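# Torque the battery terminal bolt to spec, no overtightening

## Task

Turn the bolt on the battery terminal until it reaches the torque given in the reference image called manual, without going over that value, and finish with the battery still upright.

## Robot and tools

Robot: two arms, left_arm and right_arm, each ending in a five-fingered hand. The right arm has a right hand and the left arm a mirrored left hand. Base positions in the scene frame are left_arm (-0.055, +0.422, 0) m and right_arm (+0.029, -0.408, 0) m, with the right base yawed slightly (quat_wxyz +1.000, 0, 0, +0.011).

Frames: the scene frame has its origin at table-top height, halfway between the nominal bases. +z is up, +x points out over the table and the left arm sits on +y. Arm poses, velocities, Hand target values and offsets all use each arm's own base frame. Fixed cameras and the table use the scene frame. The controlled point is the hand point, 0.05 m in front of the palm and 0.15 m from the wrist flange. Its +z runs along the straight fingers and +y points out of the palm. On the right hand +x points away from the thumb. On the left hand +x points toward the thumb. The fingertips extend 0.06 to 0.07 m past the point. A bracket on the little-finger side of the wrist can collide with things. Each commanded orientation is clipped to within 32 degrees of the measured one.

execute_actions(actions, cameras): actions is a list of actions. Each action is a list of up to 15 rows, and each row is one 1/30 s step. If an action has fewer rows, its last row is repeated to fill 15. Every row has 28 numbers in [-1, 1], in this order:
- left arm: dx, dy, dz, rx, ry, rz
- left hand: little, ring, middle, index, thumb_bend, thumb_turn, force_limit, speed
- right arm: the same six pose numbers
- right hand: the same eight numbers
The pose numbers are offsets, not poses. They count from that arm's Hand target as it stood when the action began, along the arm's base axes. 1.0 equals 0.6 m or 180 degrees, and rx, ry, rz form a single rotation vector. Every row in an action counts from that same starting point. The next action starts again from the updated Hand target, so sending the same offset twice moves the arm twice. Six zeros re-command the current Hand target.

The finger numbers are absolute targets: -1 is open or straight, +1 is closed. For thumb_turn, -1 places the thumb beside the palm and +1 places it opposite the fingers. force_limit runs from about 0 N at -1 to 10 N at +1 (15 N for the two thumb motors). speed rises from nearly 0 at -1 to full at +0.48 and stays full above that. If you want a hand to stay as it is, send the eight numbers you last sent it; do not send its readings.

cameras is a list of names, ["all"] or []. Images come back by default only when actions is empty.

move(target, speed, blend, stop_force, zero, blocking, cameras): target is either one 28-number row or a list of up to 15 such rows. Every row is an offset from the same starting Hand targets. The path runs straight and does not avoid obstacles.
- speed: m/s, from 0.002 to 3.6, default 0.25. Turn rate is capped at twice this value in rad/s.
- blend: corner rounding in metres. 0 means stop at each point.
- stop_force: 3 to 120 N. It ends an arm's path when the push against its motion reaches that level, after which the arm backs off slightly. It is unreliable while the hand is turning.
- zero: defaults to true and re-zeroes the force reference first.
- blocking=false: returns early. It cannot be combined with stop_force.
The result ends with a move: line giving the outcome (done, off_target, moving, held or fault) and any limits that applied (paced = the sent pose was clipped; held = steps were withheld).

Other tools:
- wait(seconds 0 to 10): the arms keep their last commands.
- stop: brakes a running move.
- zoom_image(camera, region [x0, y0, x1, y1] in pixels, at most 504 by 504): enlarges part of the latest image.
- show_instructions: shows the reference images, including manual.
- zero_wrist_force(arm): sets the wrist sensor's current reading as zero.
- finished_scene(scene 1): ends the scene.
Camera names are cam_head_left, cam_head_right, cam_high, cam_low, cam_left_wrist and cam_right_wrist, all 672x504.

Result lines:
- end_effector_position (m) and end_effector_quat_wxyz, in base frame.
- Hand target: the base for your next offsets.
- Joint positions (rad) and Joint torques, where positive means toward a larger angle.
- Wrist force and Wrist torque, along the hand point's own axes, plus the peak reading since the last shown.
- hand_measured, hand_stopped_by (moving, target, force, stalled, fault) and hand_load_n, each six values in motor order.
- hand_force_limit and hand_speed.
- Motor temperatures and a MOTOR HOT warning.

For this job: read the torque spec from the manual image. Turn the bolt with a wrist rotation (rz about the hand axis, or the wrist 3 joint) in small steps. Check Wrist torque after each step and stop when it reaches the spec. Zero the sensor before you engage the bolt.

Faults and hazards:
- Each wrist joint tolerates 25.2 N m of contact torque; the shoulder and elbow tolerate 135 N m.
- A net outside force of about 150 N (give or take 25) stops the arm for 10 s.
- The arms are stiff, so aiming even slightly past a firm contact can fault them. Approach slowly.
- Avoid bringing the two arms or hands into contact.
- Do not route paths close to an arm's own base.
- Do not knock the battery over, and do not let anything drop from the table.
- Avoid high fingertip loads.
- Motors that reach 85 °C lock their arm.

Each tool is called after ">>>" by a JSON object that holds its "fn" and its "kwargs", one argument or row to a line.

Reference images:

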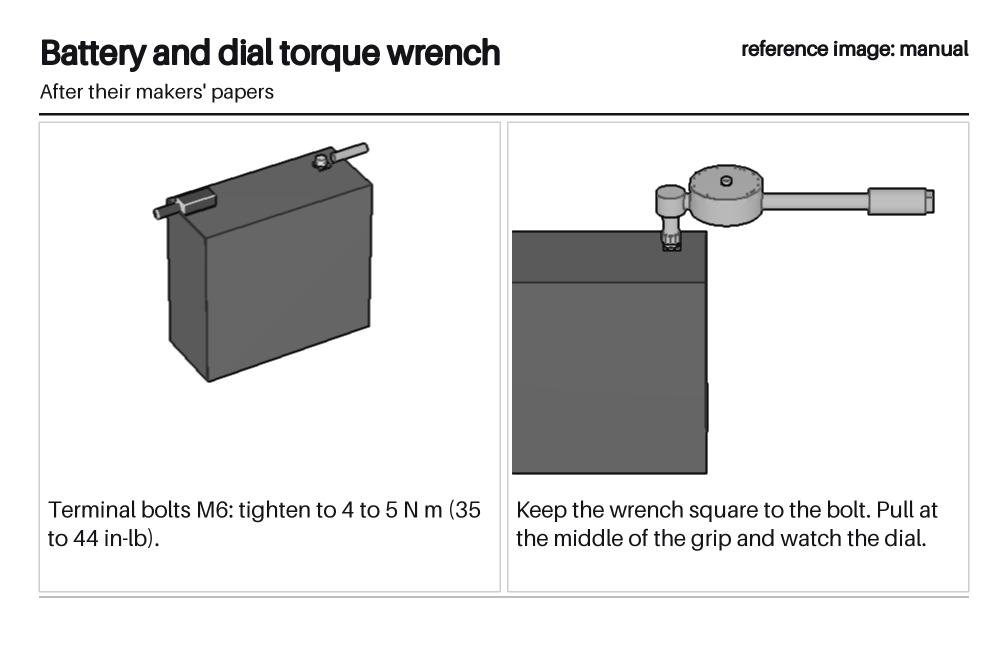

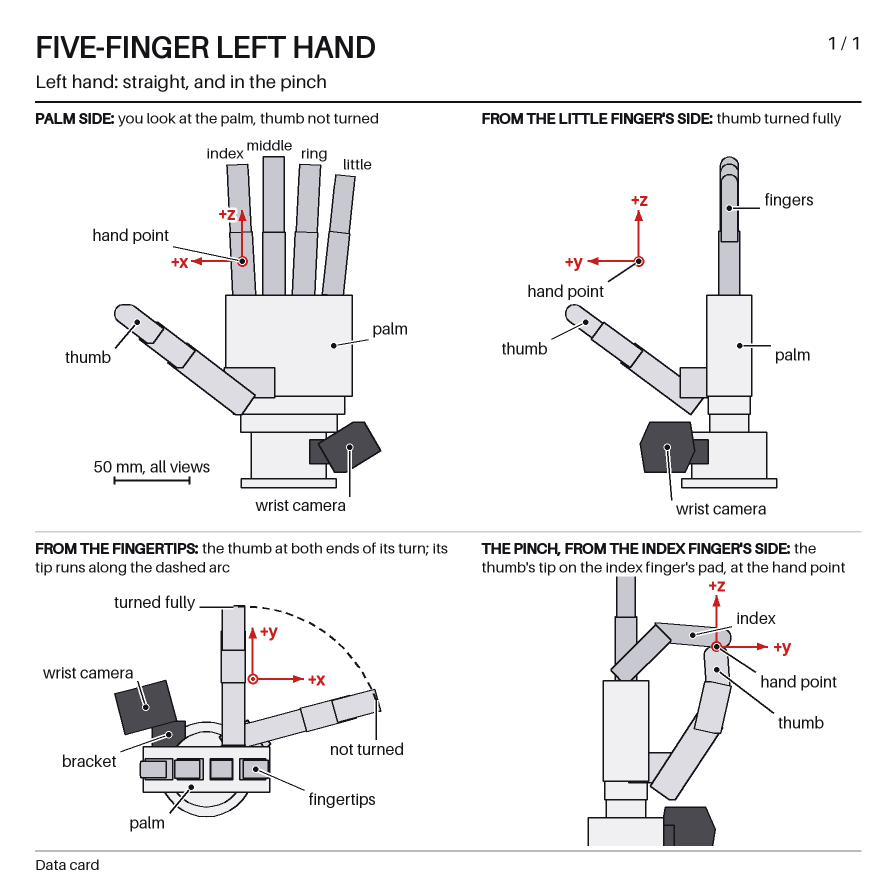

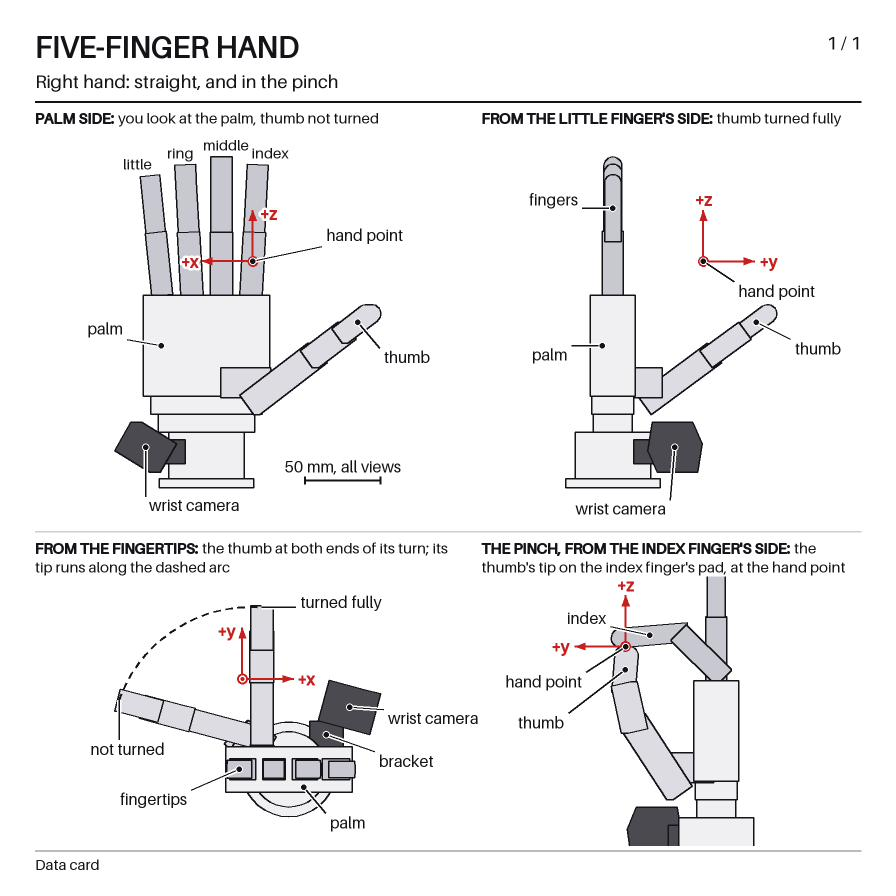

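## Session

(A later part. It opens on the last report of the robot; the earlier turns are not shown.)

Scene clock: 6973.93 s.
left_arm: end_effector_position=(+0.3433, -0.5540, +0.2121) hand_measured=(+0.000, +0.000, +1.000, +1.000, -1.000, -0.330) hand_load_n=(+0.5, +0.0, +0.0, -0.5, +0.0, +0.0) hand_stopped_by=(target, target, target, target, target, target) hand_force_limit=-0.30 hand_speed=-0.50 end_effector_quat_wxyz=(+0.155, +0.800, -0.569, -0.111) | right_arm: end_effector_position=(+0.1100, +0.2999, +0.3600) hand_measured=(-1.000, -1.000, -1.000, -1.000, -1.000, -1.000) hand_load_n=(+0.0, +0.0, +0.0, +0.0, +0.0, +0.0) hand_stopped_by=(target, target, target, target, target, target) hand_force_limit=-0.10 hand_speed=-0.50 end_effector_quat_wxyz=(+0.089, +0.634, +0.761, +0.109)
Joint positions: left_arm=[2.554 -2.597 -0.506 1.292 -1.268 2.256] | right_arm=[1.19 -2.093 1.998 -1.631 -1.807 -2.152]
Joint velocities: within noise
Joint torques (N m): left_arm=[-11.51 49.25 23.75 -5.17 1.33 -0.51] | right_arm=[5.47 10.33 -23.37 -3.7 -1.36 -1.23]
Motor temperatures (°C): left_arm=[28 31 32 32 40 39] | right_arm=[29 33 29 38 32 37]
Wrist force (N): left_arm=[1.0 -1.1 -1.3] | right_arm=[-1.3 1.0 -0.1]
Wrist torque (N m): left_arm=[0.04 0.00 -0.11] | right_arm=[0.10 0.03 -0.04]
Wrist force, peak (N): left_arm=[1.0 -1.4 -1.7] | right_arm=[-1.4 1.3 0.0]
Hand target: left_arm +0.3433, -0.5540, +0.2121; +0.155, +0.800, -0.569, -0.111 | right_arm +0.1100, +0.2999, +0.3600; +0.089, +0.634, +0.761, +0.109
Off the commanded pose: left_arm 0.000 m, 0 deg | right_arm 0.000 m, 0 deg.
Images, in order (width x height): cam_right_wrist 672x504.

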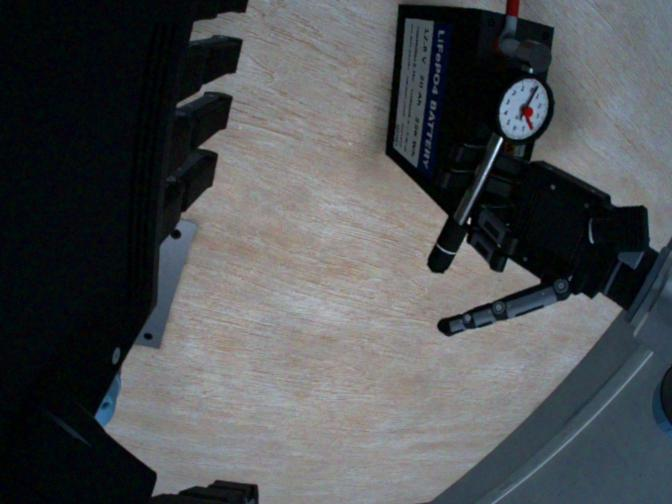

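>>> {"fn": "move", "kwargs": {
  "target": [0,0,-0.002,0,0,0,0,0,1,1,-1,-0.33,-0.3,-0.5,0,0,0,0,0,0,-1,-1,-1,-1,-1,-1,-0.1,-0.5],
  "speed": 0.01,
  "cameras": ["cam_right_wrist"]
}}

>>> {"fn": "zoom_image", "kwargs": {
  "camera": "cam_right_wrist",
  "region": [410, 210, 510, 285]
}}

>>> {"fn": "zoom_image", "kwargs": {
  "camera": "cam_right_wrist",
  "region": [480, 60, 580, 160]
}}

Scene clock: 6985.43 s.
left_arm: end_effector_position=(+0.3433, -0.5540, +0.2108) hand_measured=(+0.000, +0.000, +1.000, +1.000, -1.000, -0.330) hand_load_n=(+0.0, +0.0, +0.0, -1.0, +0.0, +0.0) hand_stopped_by=(target, target, target, target, target, target) hand_force_limit=-0.30 hand_speed=-0.50 end_effector_quat_wxyz=(+0.155, +0.800, -0.569, -0.111) | right_arm: end_effector_position=(+0.1100, +0.2999, +0.3600) hand_measured=(-1.000, -1.000, -1.000, -1.000, -1.000, -1.000) hand_load_n=(+0.0, +0.0, +0.0, +0.0, +0.0, +0.0) hand_stopped_by=(target, target, target, target, target, target) hand_force_limit=-0.10 hand_speed=-0.50 end_effector_quat_wxyz=(+0.089, +0.634, +0.761, +0.109)
Joint positions: left_arm=[2.554 -2.597 -0.509 1.296 -1.268 2.256] | right_arm=[1.19 -2.093 1.998 -1.631 -1.807 -2.152]
Joint torques (N m): left_arm=[-10.38 60.7 13.22 -0.36 1.32 -1.29] | right_arm=[5.26 11 -23.44 -3.62 -1.38 -1.3]
Wrist force (N): left_arm=[1.4 -1.2 -3.4] | right_arm=[-1.0 1.2 0.1]
Wrist torque (N m): left_arm=[0.05 -0.04 -0.08] | right_arm=[0.12 -0.01 -0.02]
Wrist force, peak (N): left_arm=[1.5 -1.1 -3.5] | right_arm=[-1.3 1.3 -0.1]
Hand target: left_arm +0.3433, -0.5540, +0.2109; +0.155, +0.800, -0.569, -0.111 | right_arm +0.1100, +0.2999, +0.3600; +0.089, +0.634, +0.761, +0.109
Off the commanded pose: left_arm 0.000 m, 0 deg | right_arm 0.000 m, 0 deg.
move: done
Images, in order (width x height): cam_right_wrist 672x504.

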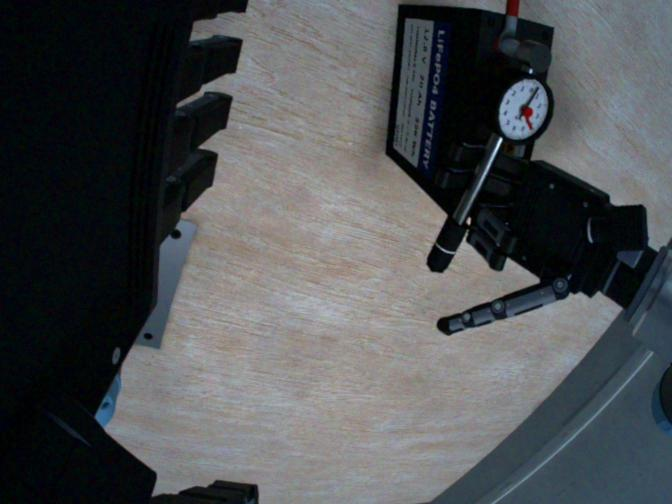

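Scaled by 5.040 from the camera's 672x504 image, which has a finer 960x720 frame.

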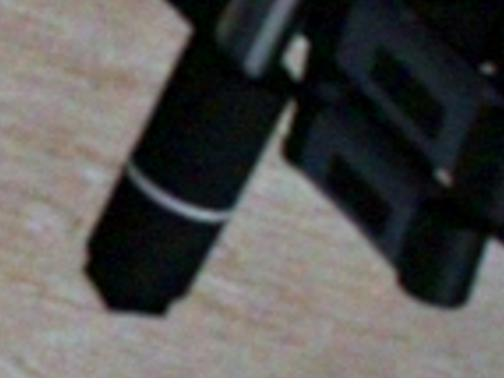

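Scaled by 5.040 from the camera's 672x504 image, which has a finer 960x720 frame.

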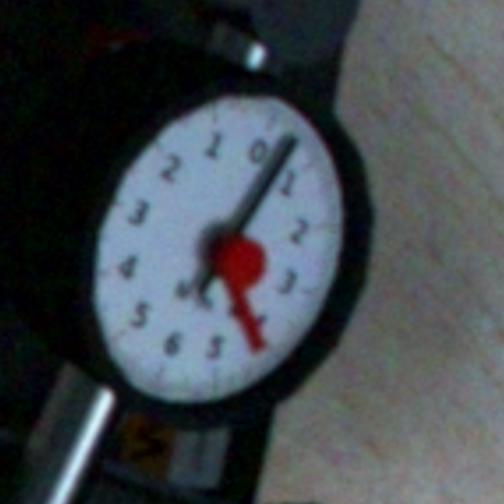

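>>> {"fn": "move", "kwargs": {
  "target": [0.00485,0.0012,0.002,0,0,0,0,0,1,1,-1,-0.33,-0.3,-0.5,0,0,0,0,0,0,-1,-1,-1,-1,-1,-1,-0.1,-0.5],
  "speed": 0.01,
  "cameras": ["cam_right_wrist"]
}}

>>> {"fn": "zoom_image", "kwargs": {
  "camera": "cam_right_wrist",
  "region": [410, 210, 510, 285]
}}

>>> {"fn": "zoom_image", "kwargs": {
  "camera": "cam_right_wrist",
  "region": [480, 60, 580, 160]
}}

Scene clock: 6996.43 s.
left_arm: end_effector_position=(+0.3462, -0.5533, +0.2121) hand_measured=(+0.000, +0.000, +1.000, +1.000, -1.000, -0.330) hand_load_n=(+0.0, +1.0, +0.0, +0.0, -0.5, +0.0) hand_stopped_by=(target, target, target, target, target, target) hand_force_limit=-0.30 hand_speed=-0.50 end_effector_quat_wxyz=(+0.155, +0.800, -0.569, -0.111) | right_arm: end_effector_position=(+0.1100, +0.2999, +0.3600) hand_measured=(-1.000, -1.000, -1.000, -1.000, -1.000, -1.000) hand_load_n=(+0.0, +0.0, +0.0, +0.0, -0.5, +0.0) hand_stopped_by=(target, target, target, target, target, target) hand_force_limit=-0.10 hand_speed=-0.50 end_effector_quat_wxyz=(+0.089, +0.634, +0.761, +0.109)
Joint positions: left_arm=[2.558 -2.605 -0.491 1.284 -1.269 2.259] | right_arm=[1.19 -2.093 1.998 -1.631 -1.807 -2.152]
Joint torques (N m): left_arm=[7.74 55.34 14.4 -3.03 -1.15 0.71] | right_arm=[5.15 10.89 -23.78 -3.7 -1.43 -1.22]
Wrist force (N): left_arm=[-0.1 0.7 1.8] | right_arm=[-1.0 1.2 0.1]
Wrist torque (N m): left_arm=[-0.04 0.05 -0.16] | right_arm=[0.12 -0.02 -0.02]
Wrist force, peak (N): left_arm=[1.3 -1.3 -3.6] | right_arm=[-1.4 1.4 -0.1]
Hand target: left_arm +0.3462, -0.5533, +0.2121; +0.155, +0.800, -0.569, -0.111 | right_arm +0.1100, +0.2999, +0.3600; +0.089, +0.634, +0.761, +0.109
Off the commanded pose: left_arm 0.000 m, 0 deg | right_arm 0.000 m, 0 deg.
move: done
Images, in order (width x height): cam_right_wrist 672x504.

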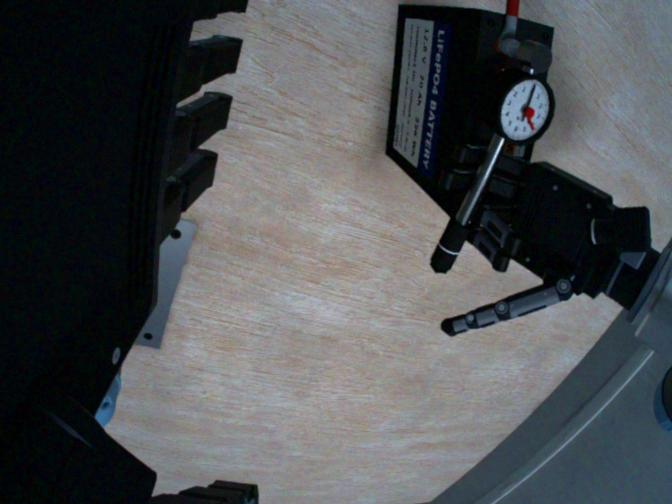

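Scaled by 5.040 from the camera's 672x504 image, which has a finer 960x720 frame.

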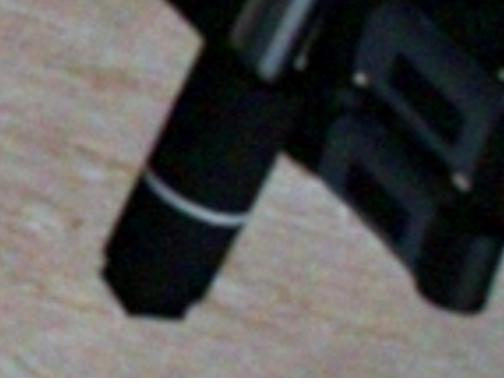

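Scaled by 5.040 from the camera's 672x504 image, which has a finer 960x720 frame.

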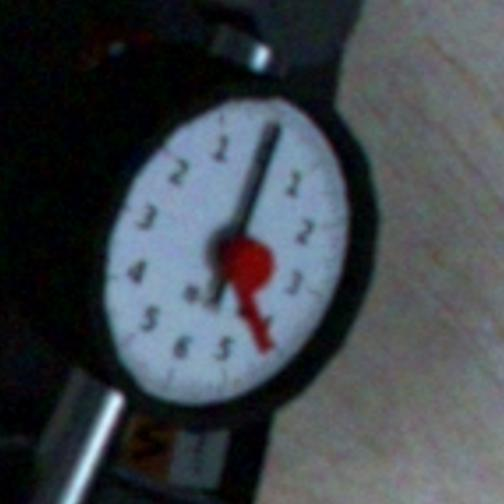

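>>> {"fn": "move", "kwargs": {
  "target": [0.0024,0.0006,0,0,0,0,0,0,1,1,-1,-0.33,-0.3,-0.5,0,0,0,0,0,0,-1,-1,-1,-1,-1,-1,-0.1,-0.5],
  "speed": 0.01
}}

>>> {"fn": "move", "kwargs": {
  "target": [0,0,-0.002,0,0,0,0,0,1,1,-1,-0.33,-0.3,-0.5,0,0,0,0,0,0,-1,-1,-1,-1,-1,-1,-0.1,-0.5],
  "speed": 0.01,
  "cameras": ["cam_right_wrist"]
}}

>>> {"fn": "zoom_image", "kwargs": {
  "camera": "cam_right_wrist",
  "region": [410, 210, 510, 285]
}}

>>> {"fn": "zoom_image", "kwargs": {
  "camera": "cam_right_wrist",
  "region": [480, 60, 580, 160]
}}

Scene clock: 7003.97 s.
left_arm: end_effector_position=(+0.3476, -0.5529, +0.2121) hand_measured=(+0.000, +0.000, +1.000, +1.000, -1.000, -0.330) hand_load_n=(+0.0, +1.0, +0.5, +0.0, +0.0, +0.0) hand_stopped_by=(target, target, target, target, target, target) hand_force_limit=-0.30 hand_speed=-0.50 end_effector_quat_wxyz=(+0.155, +0.800, -0.569, -0.111) | right_arm: end_effector_position=(+0.1100, +0.2999, +0.3600) hand_measured=(-1.000, -1.000, -1.000, -1.000, -1.000, -1.000) hand_load_n=(+0.0, +0.0, +0.0, +0.0, +0.0, +0.0) hand_stopped_by=(target, target, target, target, target, target) hand_force_limit=-0.10 hand_speed=-0.50 end_effector_quat_wxyz=(+0.089, +0.634, +0.761, +0.109)
Joint positions: left_arm=[2.559 -2.608 -0.484 1.281 -1.269 2.261] | right_arm=[1.19 -2.093 1.998 -1.631 -1.807 -2.152]
Joint torques (N m): left_arm=[9.51 51.79 20.41 -4.57 -1.03 1.64] | right_arm=[5.33 10.81 -23.7 -3.71 -1.5 -1.16]
Wrist force (N): left_arm=[-0.3 1.1 2.2] | right_arm=[-1.0 1.0 0.2]
Wrist torque (N m): left_arm=[-0.01 0.10 -0.18] | right_arm=[0.07 -0.01 -0.03]
Wrist force, peak (N): left_arm=[-0.2 0.3 2.5] | right_arm=[-1.4 1.2 0.0]
Hand target: left_arm +0.3476, -0.5529, +0.2121; +0.155, +0.800, -0.569, -0.111 | right_arm +0.1100, +0.2999, +0.3600; +0.089, +0.634, +0.761, +0.109
Off the commanded pose: left_arm 0.000 m, 0 deg | right_arm 0.000 m, 0 deg.
move: done

Scene clock: 7004.67 s.
left_arm: end_effector_position=(+0.3476, -0.5529, +0.2109) hand_measured=(+0.000, +0.000, +1.000, +1.000, -1.000, -0.330) hand_load_n=(+0.0, +0.0, +0.0, +0.0, +0.0, +0.0) hand_stopped_by=(target, target, target, target, target, target) hand_force_limit=-0.30 hand_speed=-0.50 end_effector_quat_wxyz=(+0.155, +0.800, -0.569, -0.111) | right_arm: end_effector_position=(+0.1100, +0.2999, +0.3600) hand_measured=(-1.000, -1.000, -1.000, -1.000, -1.000, -1.000) hand_load_n=(+0.0, +0.0, +0.0, +0.0, -0.5, +0.0) hand_stopped_by=(target, target, target, target, target, target) hand_force_limit=-0.10 hand_speed=-0.50 end_effector_quat_wxyz=(+0.089, +0.634, +0.761, +0.109)
Joint positions: left_arm=[2.559 -2.608 -0.488 1.284 -1.269 2.261] | right_arm=[1.19 -2.093 1.998 -1.631 -1.807 -2.152]
Joint torques (N m): left_arm=[6.74 61.93 14.44 -0.49 -0.83 -0.3] | right_arm=[5.19 11.03 -23.21 -3.55 -1.35 -1.06]
Wrist force (N): left_arm=[0.2 0.0 0.0] | right_arm=[-1.0 1.0 -0.2]
Wrist torque (N m): left_arm=[0.00 -0.01 -0.13] | right_arm=[0.09 0.00 -0.03]
Wrist force, peak (N): left_arm=[-0.4 0.8 2.3] | right_arm=[-1.1 1.4 -0.1]
Hand target: left_arm +0.3476, -0.5529, +0.2109; +0.155, +0.800, -0.569, -0.111 | right_arm +0.1100, +0.2999, +0.3600; +0.089, +0.634, +0.761, +0.109
Off the commanded pose: left_arm 0.000 m, 0 deg | right_arm 0.000 m, 0 deg.
move: done
Images, in order (width x height): cam_right_wrist 672x504.

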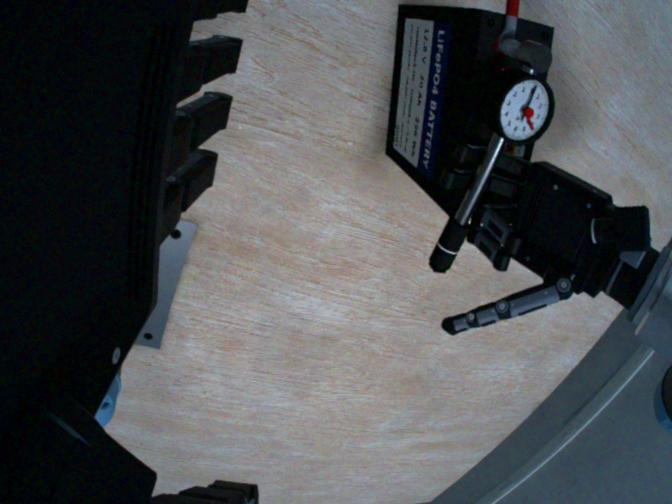

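Scaled by 5.040 from the camera's 672x504 image, which has a finer 960x720 frame.

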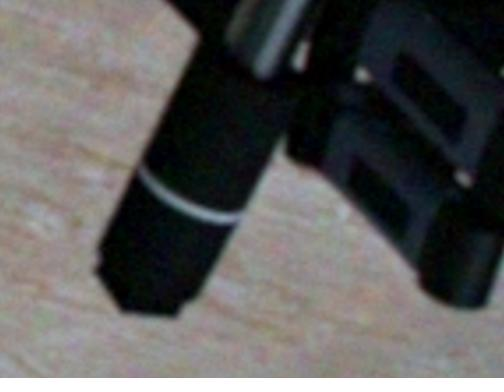

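Scaled by 5.040 from the camera's 672x504 image, which has a finer 960x720 frame.

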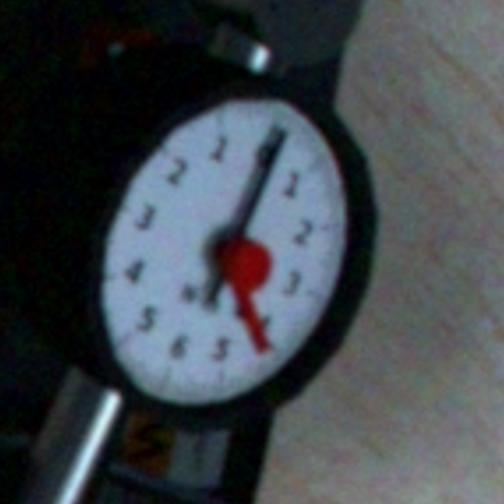

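>>> {"fn": "move", "kwargs": {
  "target": [0,0,-0.002,0,0,0,0,0,1,1,-1,-0.33,-0.3,-0.5,0,0,0,0,0,0,-1,-1,-1,-1,-1,-1,-0.1,-0.5],
  "speed": 0.01,
  "cameras": ["cam_right_wrist"]
}}

>>> {"fn": "zoom_image", "kwargs": {
  "camera": "cam_right_wrist",
  "region": [410, 210, 510, 285]
}}

>>> {"fn": "move", "kwargs": {
  "target": [0,0,-0.002,0,0,0,0,0,1,1,-1,-0.33,-0.3,-0.5,0,0,0,0,0,0,-1,-1,-1,-1,-1,-1,-0.1,-0.5],
  "speed": 0.01,
  "cameras": ["cam_right_wrist"]
}}

>>> {"fn": "zoom_image", "kwargs": {
  "camera": "cam_right_wrist",
  "region": [410, 210, 510, 285]
}}

Scene clock: 7015.07 s.
left_arm: end_effector_position=(+0.3476, -0.5529, +0.2097) hand_measured=(+0.000, +0.000, +1.000, +1.000, -1.000, -0.330) hand_load_n=(+0.0, +0.0, +0.0, +0.0, +0.0, +0.0) hand_stopped_by=(target, target, target, target, target, target) hand_force_limit=-0.30 hand_speed=-0.50 end_effector_quat_wxyz=(+0.155, +0.800, -0.569, -0.111) | right_arm: end_effector_position=(+0.1100, +0.2999, +0.3600) hand_measured=(-1.000, -1.000, -1.000, -1.000, -1.000, -1.000) hand_load_n=(+0.0, +0.0, +0.0, +0.0, +0.0, +0.0) hand_stopped_by=(target, target, target, target, target, target) hand_force_limit=-0.10 hand_speed=-0.50 end_effector_quat_wxyz=(+0.089, +0.634, +0.761, +0.109)
Joint positions: left_arm=[2.559 -2.608 -0.491 1.287 -1.269 2.261] | right_arm=[1.19 -2.093 1.998 -1.631 -1.807 -2.152]
Joint torques (N m): left_arm=[-10 61.92 14.24 -0.35 0.53 -0.6] | right_arm=[5.11 10.65 -23.63 -3.69 -1.45 -1.08]
Wrist force (N): left_arm=[-0.1 0.4 -0.1] | right_arm=[-0.8 1.1 0.2]
Wrist torque (N m): left_arm=[0.07 0.02 -0.15] | right_arm=[0.09 -0.04 -0.01]
Wrist force, peak (N): left_arm=[-0.3 -0.3 -0.3] | right_arm=[-1.4 1.2 -0.1]
Hand target: left_arm +0.3476, -0.5529, +0.2097; +0.155, +0.800, -0.569, -0.111 | right_arm +0.1100, +0.2999, +0.3600; +0.089, +0.634, +0.761, +0.109
Off the commanded pose: left_arm 0.000 m, 0 deg | right_arm 0.000 m, 0 deg.
move: done
Images, in order (width x height): cam_right_wrist 672x504.

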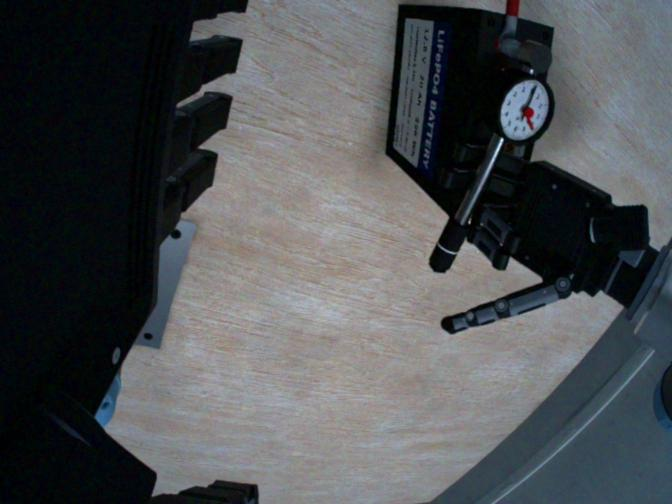

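Scaled by 5.040 from the camera's 672x504 image, which has a finer 960x720 frame.

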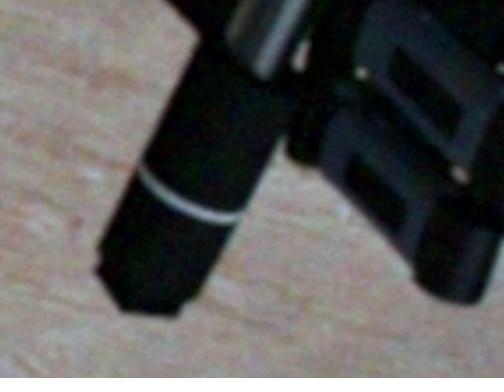

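Scene clock: 7015.77 s.
left_arm: end_effector_position=(+0.3476, -0.5529, +0.2085) hand_measured=(+0.000, +0.000, +1.000, +1.000, -1.000, -0.330) hand_load_n=(+0.0, +0.0, +0.0, +0.0, +0.0, +0.5) hand_stopped_by=(target, target, target, target, target, target) hand_force_limit=-0.30 hand_speed=-0.50 end_effector_quat_wxyz=(+0.155, +0.800, -0.569, -0.111) | right_arm: end_effector_position=(+0.1100, +0.2999, +0.3600) hand_measured=(-1.000, -1.000, -1.000, -1.000, -1.000, -1.000) hand_load_n=(+0.0, +0.0, +0.0, +0.0, +0.0, +0.0) hand_stopped_by=(target, target, target, target, target, target) hand_force_limit=-0.10 hand_speed=-0.50 end_effector_quat_wxyz=(+0.089, +0.634, +0.761, +0.109)
Joint positions: left_arm=[2.559 -2.608 -0.495 1.291 -1.269 2.261] | right_arm=[1.19 -2.093 1.998 -1.631 -1.807 -2.152]
Joint torques (N m): left_arm=[-10.49 62.95 14.29 -0.72 0.31 -0.52] | right_arm=[5.17 10.14 -23.75 -3.67 -1.38 -1.11]
Wrist force (N): left_arm=[0.0 0.1 0.1] | right_arm=[-1.2 1.1 -0.1]
Wrist torque (N m): left_arm=[0.01 0.01 -0.14] | right_arm=[0.10 0.02 -0.04]
Wrist force, peak (N): left_arm=[-0.2 0.3 0.2] | right_arm=[-1.3 1.3 0.1]
Hand target: left_arm +0.3476, -0.5529, +0.2085; +0.155, +0.800, -0.569, -0.111 | right_arm +0.1100, +0.2999, +0.3600; +0.089, +0.634, +0.761, +0.109
Off the commanded pose: left_arm 0.000 m, 0 deg | right_arm 0.000 m, 0 deg.
move: done
Images, in order (width x height): cam_right_wrist 672x504.

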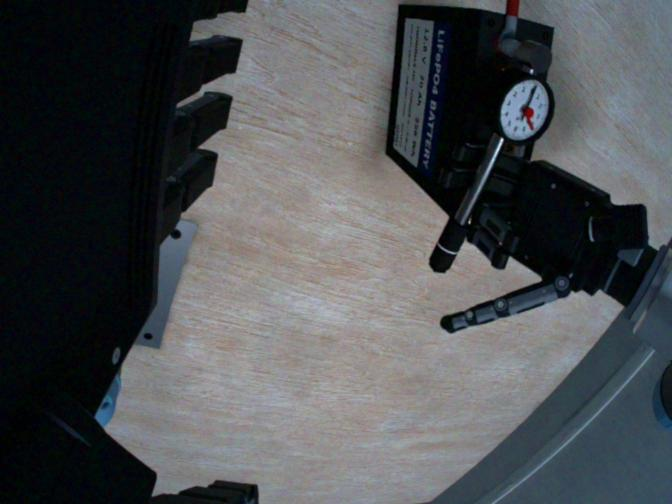

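Scaled by 5.040 from the camera's 672x504 image, which has a finer 960x720 frame.

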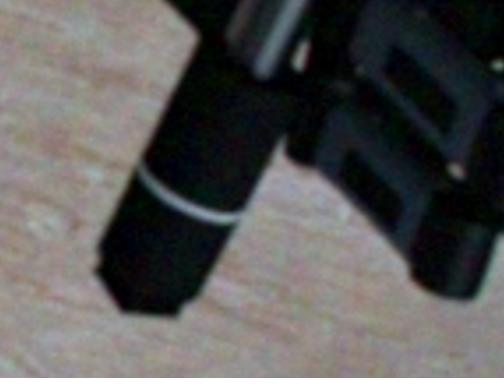

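>>> {"fn": "move", "kwargs": {
  "target": [0,0,-0.005,0,0,0,0,0,1,1,-1,-0.33,-0.3,-0.5,0,0,0,0,0,0,-1,-1,-1,-1,-1,-1,-0.1,-0.5],
  "speed": 0.01,
  "stop_force": 3,
  "cameras": ["cam_right_wrist"]
}}

>>> {"fn": "zoom_image", "kwargs": {
  "camera": "cam_right_wrist",
  "region": [410, 140, 540, 285]
}}

Scene clock: 7062.00 s.
left_arm: end_effector_position=(+0.3476, -0.5530, +0.2055) hand_measured=(+0.000, +0.000, +1.000, +1.000, -1.000, -0.330) hand_load_n=(+0.0, +0.0, +0.0, +0.0, -0.5, +0.0) hand_stopped_by=(target, target, target, target, target, target) hand_force_limit=-0.30 hand_speed=-0.50 end_effector_quat_wxyz=(+0.155, +0.800, -0.569, -0.111) | right_arm: end_effector_position=(+0.1100, +0.2999, +0.3600) hand_measured=(-1.000, -1.000, -1.000, -1.000, -1.000, -1.000) hand_load_n=(+0.0, +0.0, +0.0, +0.0, -0.5, +0.0) hand_stopped_by=(target, target, target, target, target, target) hand_force_limit=-0.10 hand_speed=-0.50 end_effector_quat_wxyz=(+0.089, +0.634, +0.761, +0.109)
Joint positions: left_arm=[2.559 -2.607 -0.503 1.299 -1.269 2.261] | right_arm=[1.19 -2.093 1.998 -1.631 -1.807 -2.152]
Joint torques (N m): left_arm=[-7.52 59.3 25.67 -3.65 0.29 -0.6] | right_arm=[6.19 10.16 -24 -3.66 -1.32 -1.06]
Wrist force (N): left_arm=[-2.0 0.9 -1.8] | right_arm=[-1.1 0.9 0.0]
Wrist torque (N m): left_arm=[0.07 -0.04 -0.27] | right_arm=[0.07 0.00 -0.04]
Wrist force, peak (N): left_arm=[-1.9 0.9 -2.2] | right_arm=[-1.5 1.2 0.1]
Hand target: left_arm +0.3476, -0.5529, +0.2055; +0.155, +0.800, -0.569, -0.111 | right_arm +0.1100, +0.2999, +0.3600; +0.089, +0.634, +0.761, +0.109
Off the commanded pose: left_arm 0.000 m, 0 deg | right_arm 0.000 m, 0 deg.
move: done
Images, in order (width x height): cam_right_wrist 672x504.

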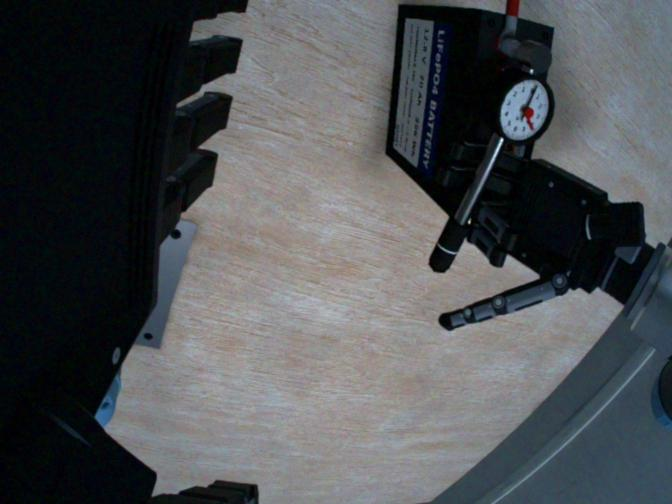

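Scaled by 3.476 from the camera's 672x504 image, which has a finer 960x720 frame.

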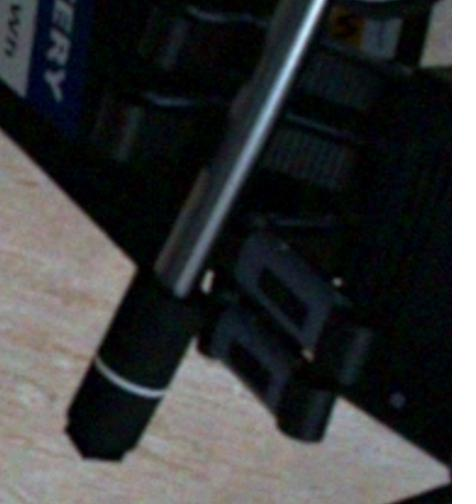

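>>> {"fn": "move", "kwargs": {
  "target": [0,0,0.005,0,0,0,0,0,1,1,-1,-0.33,-0.3,-0.5,0,0,0,0,0,0,-1,-1,-1,-1,-1,-1,-0.1,-0.5],
  "speed": 0.01
}}

>>> {"fn": "move", "kwargs": {
  "target": [-0.0012,0.0048,0,0,0,0,-0.2,-0.2,1,1,-1,-0.33,-0.3,-0.9,0,0,0,0,0,0,-1,-1,-1,-1,-1,-1,-0.1,-0.5],
  "speed": 0.01,
  "cameras": ["cam_right_wrist"]
}}

>>> {"fn": "zoom_image", "kwargs": {
  "camera": "cam_right_wrist",
  "region": [410, 140, 540, 285]
}}

Scene clock: 7093.17 s.
left_arm: end_effector_position=(+0.3476, -0.5529, +0.2085) hand_measured=(+0.000, +0.000, +1.000, +1.000, -1.000, -0.330) hand_load_n=(+0.0, +0.0, +0.0, +0.0, +0.0, +0.0) hand_stopped_by=(target, target, target, target, target, target) hand_force_limit=-0.30 hand_speed=-0.50 end_effector_quat_wxyz=(+0.155, +0.800, -0.569, -0.111) | right_arm: end_effector_position=(+0.1100, +0.2999, +0.3600) hand_measured=(-1.000, -1.000, -1.000, -1.000, -1.000, -1.000) hand_load_n=(+0.0, +0.0, +0.0, +0.0, +0.0, +0.0) hand_stopped_by=(target, target, target, target, target, target) hand_force_limit=-0.10 hand_speed=-0.50 end_effector_quat_wxyz=(+0.089, +0.634, +0.761, +0.109)
Joint positions: left_arm=[2.559 -2.608 -0.495 1.29 -1.269 2.261] | right_arm=[1.19 -2.093 1.998 -1.631 -1.807 -2.152]
Joint torques (N m): left_arm=[-4.84 46.96 19.45 -3.79 0.65 -0.7] | right_arm=[5.65 10.39 -23.91 -3.65 -1.42 -0.93]
Wrist force (N): left_arm=[0.1 -0.2 0.0] | right_arm=[-1.3 1.1 0.2]
Wrist torque (N m): left_arm=[-0.03 0.00 -0.12] | right_arm=[0.09 0.02 -0.04]
Wrist force, peak (N): left_arm=[-2.3 0.8 -1.7] | right_arm=[-1.5 1.1 0.1]
Hand target: left_arm +0.3476, -0.5529, +0.2085; +0.155, +0.800, -0.569, -0.111 | right_arm +0.1100, +0.2999, +0.3600; +0.089, +0.634, +0.761, +0.109
Off the commanded pose: left_arm 0.000 m, 0 deg | right_arm 0.000 m, 0 deg.
move: done

Scene clock: 7094.17 s.
left_arm: end_effector_position=(+0.3469, -0.5500, +0.2085) hand_measured=(-0.200, -0.200, +1.000, +1.000, -1.000, -0.330) hand_load_n=(-0.5, +0.0, +0.5, +0.0, +0.0, +0.5) hand_stopped_by=(target, target, target, target, target, target) hand_force_limit=-0.30 hand_speed=-0.90 end_effector_quat_wxyz=(+0.155, +0.800, -0.569, -0.111) | right_arm: end_effector_position=(+0.1100, +0.2999, +0.3600) hand_measured=(-1.000, -1.000, -1.000, -1.000, -1.000, -1.000) hand_load_n=(+0.0, +0.0, +0.0, +0.0, +0.0, +0.0) hand_stopped_by=(target, target, target, target, target, target) hand_force_limit=-0.10 hand_speed=-0.50 end_effector_quat_wxyz=(+0.089, +0.634, +0.761, +0.109)
Joint positions: left_arm=[2.562 -2.595 -0.519 1.302 -1.27 2.264] | right_arm=[1.19 -2.093 1.998 -1.631 -1.807 -2.152]
Joint torques (N m): left_arm=[4.03 45.81 25.39 -4.57 -0.23 -0.45] | right_arm=[5.46 10.67 -23.51 -3.64 -1.43 -0.87]
Wrist force (N): left_arm=[-0.2 0.1 0.2] | right_arm=[-1.2 1.0 0.1]
Wrist torque (N m): left_arm=[0.00 0.04 -0.15] | right_arm=[0.08 0.01 -0.05]
Wrist force, peak (N): left_arm=[-0.1 0.2 0.4] | right_arm=[-1.5 1.0 0.3]
Hand target: left_arm +0.3469, -0.5501, +0.2085; +0.155, +0.800, -0.569, -0.111 | right_arm +0.1100, +0.2999, +0.3600; +0.089, +0.634, +0.761, +0.109
Off the commanded pose: left_arm 0.000 m, 0 deg | right_arm 0.000 m, 0 deg.
move: done
Images, in order (width x height): cam_right_wrist 672x504.

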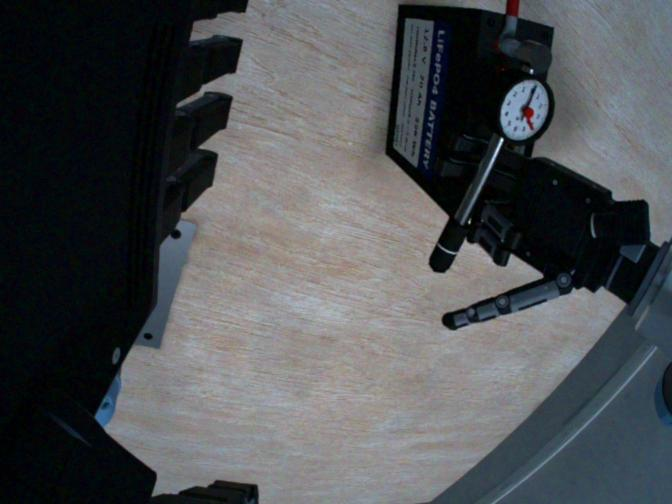

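Scaled by 3.476 from the camera's 672x504 image, which has a finer 960x720 frame.

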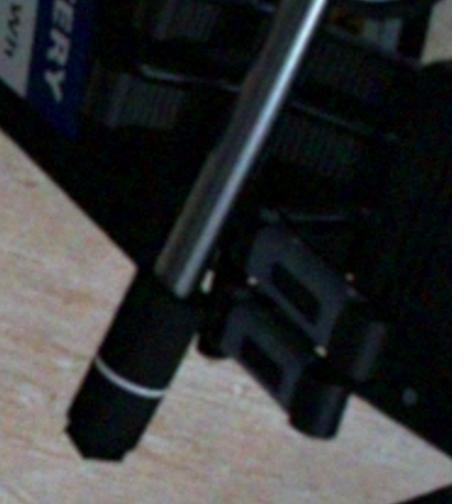

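>>> {"fn": "move", "kwargs": {
  "target": [0.0081,0.00205,0,0,0,0,-0.2,-0.2,1,1,-1,-0.33,-0.3,-0.9,0,0,0,0,0,0,-1,-1,-1,-1,-1,-1,-0.1,-0.5],
  "speed": 0.01,
  "stop_force": 3,
  "cameras": ["cam_right_wrist"]
}}

>>> {"fn": "zoom_image", "kwargs": {
  "camera": "cam_right_wrist",
  "region": [410, 140, 540, 285]
}}

Scene clock: 7101.77 s.
left_arm: end_effector_position=(+0.3518, -0.5488, +0.2085) hand_measured=(-0.200, -0.200, +1.000, +1.000, -1.000, -0.330) hand_load_n=(+0.0, +0.0, +0.0, +0.0, -0.5, +0.0) hand_stopped_by=(target, target, target, target, target, target) hand_force_limit=-0.30 hand_speed=-0.90 end_effector_quat_wxyz=(+0.155, +0.800, -0.569, -0.111) | right_arm: end_effector_position=(+0.1100, +0.2999, +0.3600) hand_measured=(-1.000, -1.000, -1.000, -1.000, -1.000, -1.000) hand_load_n=(+0.0, +0.0, +0.0, +0.0, +0.0, +0.0) hand_stopped_by=(target, target, target, target, target, target) hand_force_limit=-0.10 hand_speed=-0.50 end_effector_quat_wxyz=(+0.089, +0.634, +0.761, +0.109)
Joint positions: left_arm=[2.568 -2.608 -0.495 1.289 -1.271 2.27] | right_arm=[1.19 -2.093 1.998 -1.631 -1.807 -2.152]
Joint torques (N m): left_arm=[-8.55 62.92 11.83 -0.08 -0.57 -0.99] | right_arm=[5.36 10.43 -23.29 -3.64 -1.34 -1]
Wrist force (N): left_arm=[-0.1 0.1 0.3] | right_arm=[-1.1 1.1 -0.1]
Wrist torque (N m): left_arm=[0.01 0.03 -0.14] | right_arm=[0.11 0.00 -0.03]
Wrist force, peak (N): left_arm=[-0.2 0.4 0.1] | right_arm=[-1.4 1.3 0.3]
Hand target: left_arm +0.3518, -0.5488, +0.2085; +0.155, +0.800, -0.569, -0.111 | right_arm +0.1100, +0.2999, +0.3600; +0.089, +0.634, +0.761, +0.109
Off the commanded pose: left_arm 0.000 m, 0 deg | right_arm 0.000 m, 0 deg.
move: done
Images, in order (width x height): cam_right_wrist 672x504.

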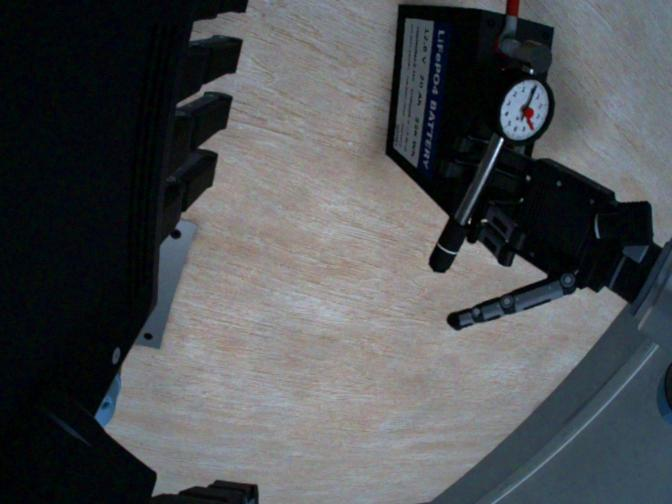

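Scaled by 3.476 from the camera's 672x504 image, which has a finer 960x720 frame.

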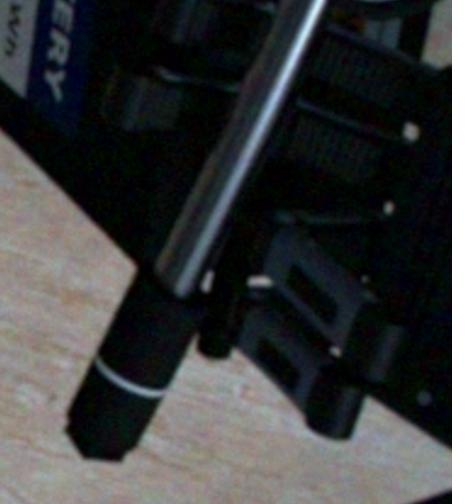

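Force stays at zero. Continue withdrawing in steps.

>>> {"fn": "move", "kwargs": {
  "target": [0.0113,0.00286,0,0,0,0,-0.2,-0.2,1,1,-1,-0.33,-0.3,-0.9,0,0,0,0,0,0,-1,-1,-1,-1,-1,-1,-0.1,-0.5],
  "speed": 0.01,
  "stop_force": 3
}}

>>> {"fn": "move", "kwargs": {
  "target": [0.0113,0.00286,0,0,0,0,-0.2,-0.2,1,1,-1,-0.33,-0.3,-0.9,0,0,0,0,0,0,-1,-1,-1,-1,-1,-1,-0.1,-0.5],
  "speed": 0.01,
  "stop_force": 3,
  "cameras": ["cam_right_wrist"]
}}

>>> {"fn": "zoom_image", "kwargs": {
  "camera": "cam_right_wrist",
  "region": [410, 140, 540, 285]
}}

Scene clock: 7108.43 s.
left_arm: end_effector_position=(+0.3586, -0.5471, +0.2085) hand_measured=(-0.200, -0.200, +1.000, +1.000, -1.000, -0.330) hand_load_n=(+0.0, +0.0, +0.0, +0.0, +0.0, +0.0) hand_stopped_by=(target, target, target, target, target, target) hand_force_limit=-0.30 hand_speed=-0.90 end_effector_quat_wxyz=(+0.155, +0.800, -0.569, -0.111) | right_arm: end_effector_position=(+0.1100, +0.2999, +0.3600) hand_measured=(-1.000, -1.000, -1.000, -1.000, -1.000, -1.000) hand_load_n=(+0.0, +0.5, +0.0, +0.0, +0.0, +0.0) hand_stopped_by=(target, target, target, target, target, target) hand_force_limit=-0.10 hand_speed=-0.50 end_effector_quat_wxyz=(+0.089, +0.634, +0.761, +0.109)
Joint positions: left_arm=[2.576 -2.627 -0.459 1.269 -1.273 2.278] | right_arm=[1.19 -2.093 1.998 -1.631 -1.807 -2.152]
Joint torques (N m): left_arm=[-9.67 63.07 12.03 0.12 -0.65 -1.12] | right_arm=[5.25 10.45 -23.62 -3.67 -1.42 -0.84]
Wrist force (N): left_arm=[0.2 0.3 -0.1] | right_arm=[-0.9 1.1 0.0]
Wrist torque (N m): left_arm=[0.06 -0.02 -0.14] | right_arm=[0.10 -0.03 -0.02]
Wrist force, peak (N): left_arm=[0.4 0.0 0.4] | right_arm=[-1.3 1.5 0.0]
Hand target: left_arm +0.3585, -0.5471, +0.2085; +0.155, +0.800, -0.569, -0.111 | right_arm +0.1100, +0.2999, +0.3600; +0.089, +0.634, +0.761, +0.109
Off the commanded pose: left_arm 0.000 m, 0 deg | right_arm 0.000 m, 0 deg.
move: done

Scene clock: 7109.77 s.
left_arm: end_effector_position=(+0.3654, -0.5454, +0.2085) hand_measured=(-0.200, -0.200, +1.000, +1.000, -1.000, -0.330) hand_load_n=(+0.0, +0.0, +0.0, +0.0, +0.0, +0.0) hand_stopped_by=(target, target, target, target, target, target) hand_force_limit=-0.30 hand_speed=-0.90 end_effector_quat_wxyz=(+0.155, +0.800, -0.569, -0.111) | right_arm: end_effector_position=(+0.1100, +0.2999, +0.3600) hand_measured=(-1.000, -1.000, -1.000, -1.000, -1.000, -1.000) hand_load_n=(+0.0, +0.0, -0.5, +0.0, -0.5, +0.0) hand_stopped_by=(target, target, target, target, target, target) hand_force_limit=-0.10 hand_speed=-0.50 end_effector_quat_wxyz=(+0.089, +0.634, +0.761, +0.109)
Joint positions: left_arm=[2.583 -2.647 -0.42 1.248 -1.275 2.285] | right_arm=[1.19 -2.093 1.998 -1.631 -1.807 -2.152]
Joint torques (N m): left_arm=[-9.44 62.97 11.95 0.15 -0.68 -1.14] | right_arm=[5.76 10.59 -23.93 -3.56 -1.42 -0.78]
Wrist force (N): left_arm=[-0.3 0.1 0.1] | right_arm=[-1.2 1.0 0.1]
Wrist torque (N m): left_arm=[0.02 0.05 -0.16] | right_arm=[0.09 0.02 -0.03]
Wrist force, peak (N): left_arm=[0.2 0.2 0.5] | right_arm=[-1.4 1.2 -0.3]
Hand target: left_arm +0.3653, -0.5454, +0.2085; +0.155, +0.800, -0.569, -0.111 | right_arm +0.1100, +0.2999, +0.3600; +0.089, +0.634, +0.761, +0.109
Off the commanded pose: left_arm 0.000 m, 0 deg | right_arm 0.000 m, 0 deg.
move: done
Images, in order (width x height): cam_right_wrist 672x504.

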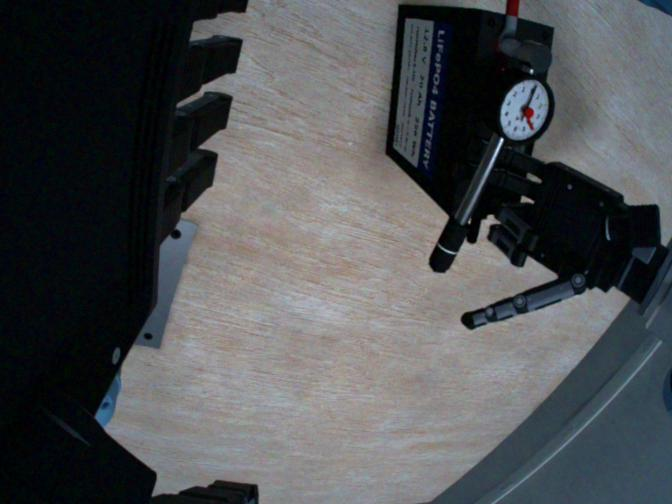

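Scaled by 3.476 from the camera's 672x504 image, which has a finer 960x720 frame.

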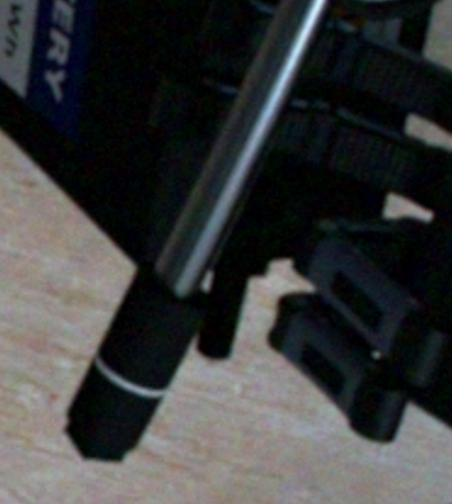

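>>> {"fn": "move", "kwargs": {
  "target": [0.0113,0.00286,0,0,0,0,-0.2,-0.2,1,1,-1,-0.33,-0.3,-0.9,0,0,0,0,0,0,-1,-1,-1,-1,-1,-1,-0.1,-0.5],
  "speed": 0.01,
  "stop_force": 3
}}

>>> {"fn": "move", "kwargs": {
  "target": [0.0113,0.00286,0,0,0,0,-0.2,-0.2,1,1,-1,-0.33,-0.3,-0.9,0,0,0,0,0,0,-1,-1,-1,-1,-1,-1,-0.1,-0.5],
  "speed": 0.01,
  "stop_force": 3,
  "cameras": ["cam_right_wrist"]
}}

>>> {"fn": "zoom_image", "kwargs": {
  "camera": "cam_right_wrist",
  "region": [410, 140, 540, 285]
}}

Scene clock: 7118.67 s.
left_arm: end_effector_position=(+0.3722, -0.5436, +0.2085) hand_measured=(-0.200, -0.200, +1.000, +1.000, -1.000, -0.330) hand_load_n=(+0.0, +0.0, +0.0, +0.0, +0.0, +0.0) hand_stopped_by=(target, target, target, target, target, target) hand_force_limit=-0.30 hand_speed=-0.90 end_effector_quat_wxyz=(+0.155, +0.800, -0.569, -0.111) | right_arm: end_effector_position=(+0.1100, +0.2999, +0.3600) hand_measured=(-1.000, -1.000, -1.000, -1.000, -1.000, -1.000) hand_load_n=(+0.0, +0.0, +0.0, +0.0, +0.0, +0.0) hand_stopped_by=(target, target, target, target, target, target) hand_force_limit=-0.10 hand_speed=-0.50 end_effector_quat_wxyz=(+0.089, +0.634, +0.761, +0.109)
Joint positions: left_arm=[2.591 -2.67 -0.375 1.224 -1.277 2.293] | right_arm=[1.19 -2.093 1.998 -1.631 -1.807 -2.152]
Joint torques (N m): left_arm=[-10.14 63.29 11.74 -0.12 -0.71 -0.98] | right_arm=[5 10.14 -23.37 -3.61 -1.46 -0.77]
Wrist force (N): left_arm=[0.0 -0.1 0.0] | right_arm=[-1.2 0.9 0.0]
Wrist torque (N m): left_arm=[-0.02 0.01 -0.12] | right_arm=[0.07 0.02 -0.04]
Wrist force, peak (N): left_arm=[-0.3 0.0 0.4] | right_arm=[-1.4 1.1 0.1]
Hand target: left_arm +0.3721, -0.5437, +0.2085; +0.155, +0.800, -0.569, -0.111 | right_arm +0.1100, +0.2999, +0.3600; +0.089, +0.634, +0.761, +0.109
Off the commanded pose: left_arm 0.000 m, 0 deg | right_arm 0.000 m, 0 deg.
move: done

Scene clock: 7120.00 s.
left_arm: end_effector_position=(+0.3789, -0.5419, +0.2085) hand_measured=(-0.200, -0.200, +1.000, +1.000, -1.000, -0.330) hand_load_n=(+0.0, +0.0, +0.0, +0.0, +0.0, +0.0) hand_stopped_by=(target, target, target, target, target, target) hand_force_limit=-0.30 hand_speed=-0.90 end_effector_quat_wxyz=(+0.155, +0.800, -0.569, -0.111) | right_arm: end_effector_position=(+0.1100, +0.2999, +0.3600) hand_measured=(-1.000, -1.000, -1.000, -1.000, -1.000, -1.000) hand_load_n=(+0.0, +0.0, +0.0, +0.0, +0.0, +0.0) hand_stopped_by=(target, target, target, target, target, target) hand_force_limit=-0.10 hand_speed=-0.50 end_effector_quat_wxyz=(+0.089, +0.634, +0.761, +0.109)
Joint positions: left_arm=[2.598 -2.696 -0.324 1.197 -1.279 2.3] | right_arm=[1.19 -2.093 1.998 -1.631 -1.807 -2.152]
Joint torques (N m): left_arm=[-9.68 63.58 12.65 0.34 -0.32 -1.01] | right_arm=[5.3 10.15 -23.47 -3.58 -1.39 -0.84]
Wrist force (N): left_arm=[-1.0 0.6 0.6] | right_arm=[-0.9 0.8 0.0]
Wrist torque (N m): left_arm=[-0.02 0.00 -0.18] | right_arm=[0.06 -0.03 -0.03]
Wrist force, peak (N): left_arm=[-1.5 0.9 0.7] | right_arm=[-1.3 1.2 0.0]
Hand target: left_arm +0.3789, -0.5420, +0.2085; +0.155, +0.800, -0.569, -0.111 | right_arm +0.1100, +0.2999, +0.3600; +0.089, +0.634, +0.761, +0.109
Off the commanded pose: left_arm 0.000 m, 0 deg | right_arm 0.000 m, 0 deg.
move: done
Images, in order (width x height): cam_right_wrist 672x504.

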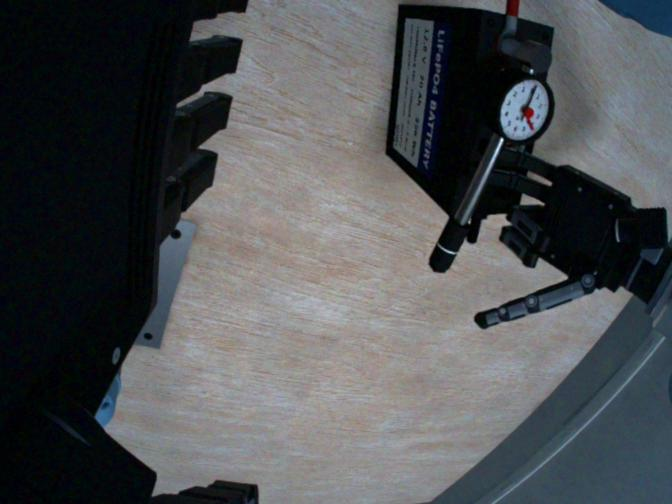

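Scaled by 3.476 from the camera's 672x504 image, which has a finer 960x720 frame.

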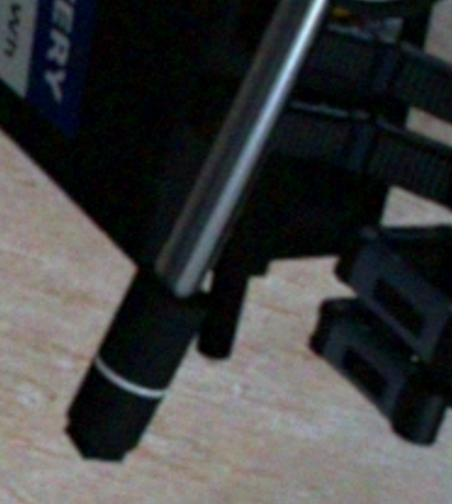

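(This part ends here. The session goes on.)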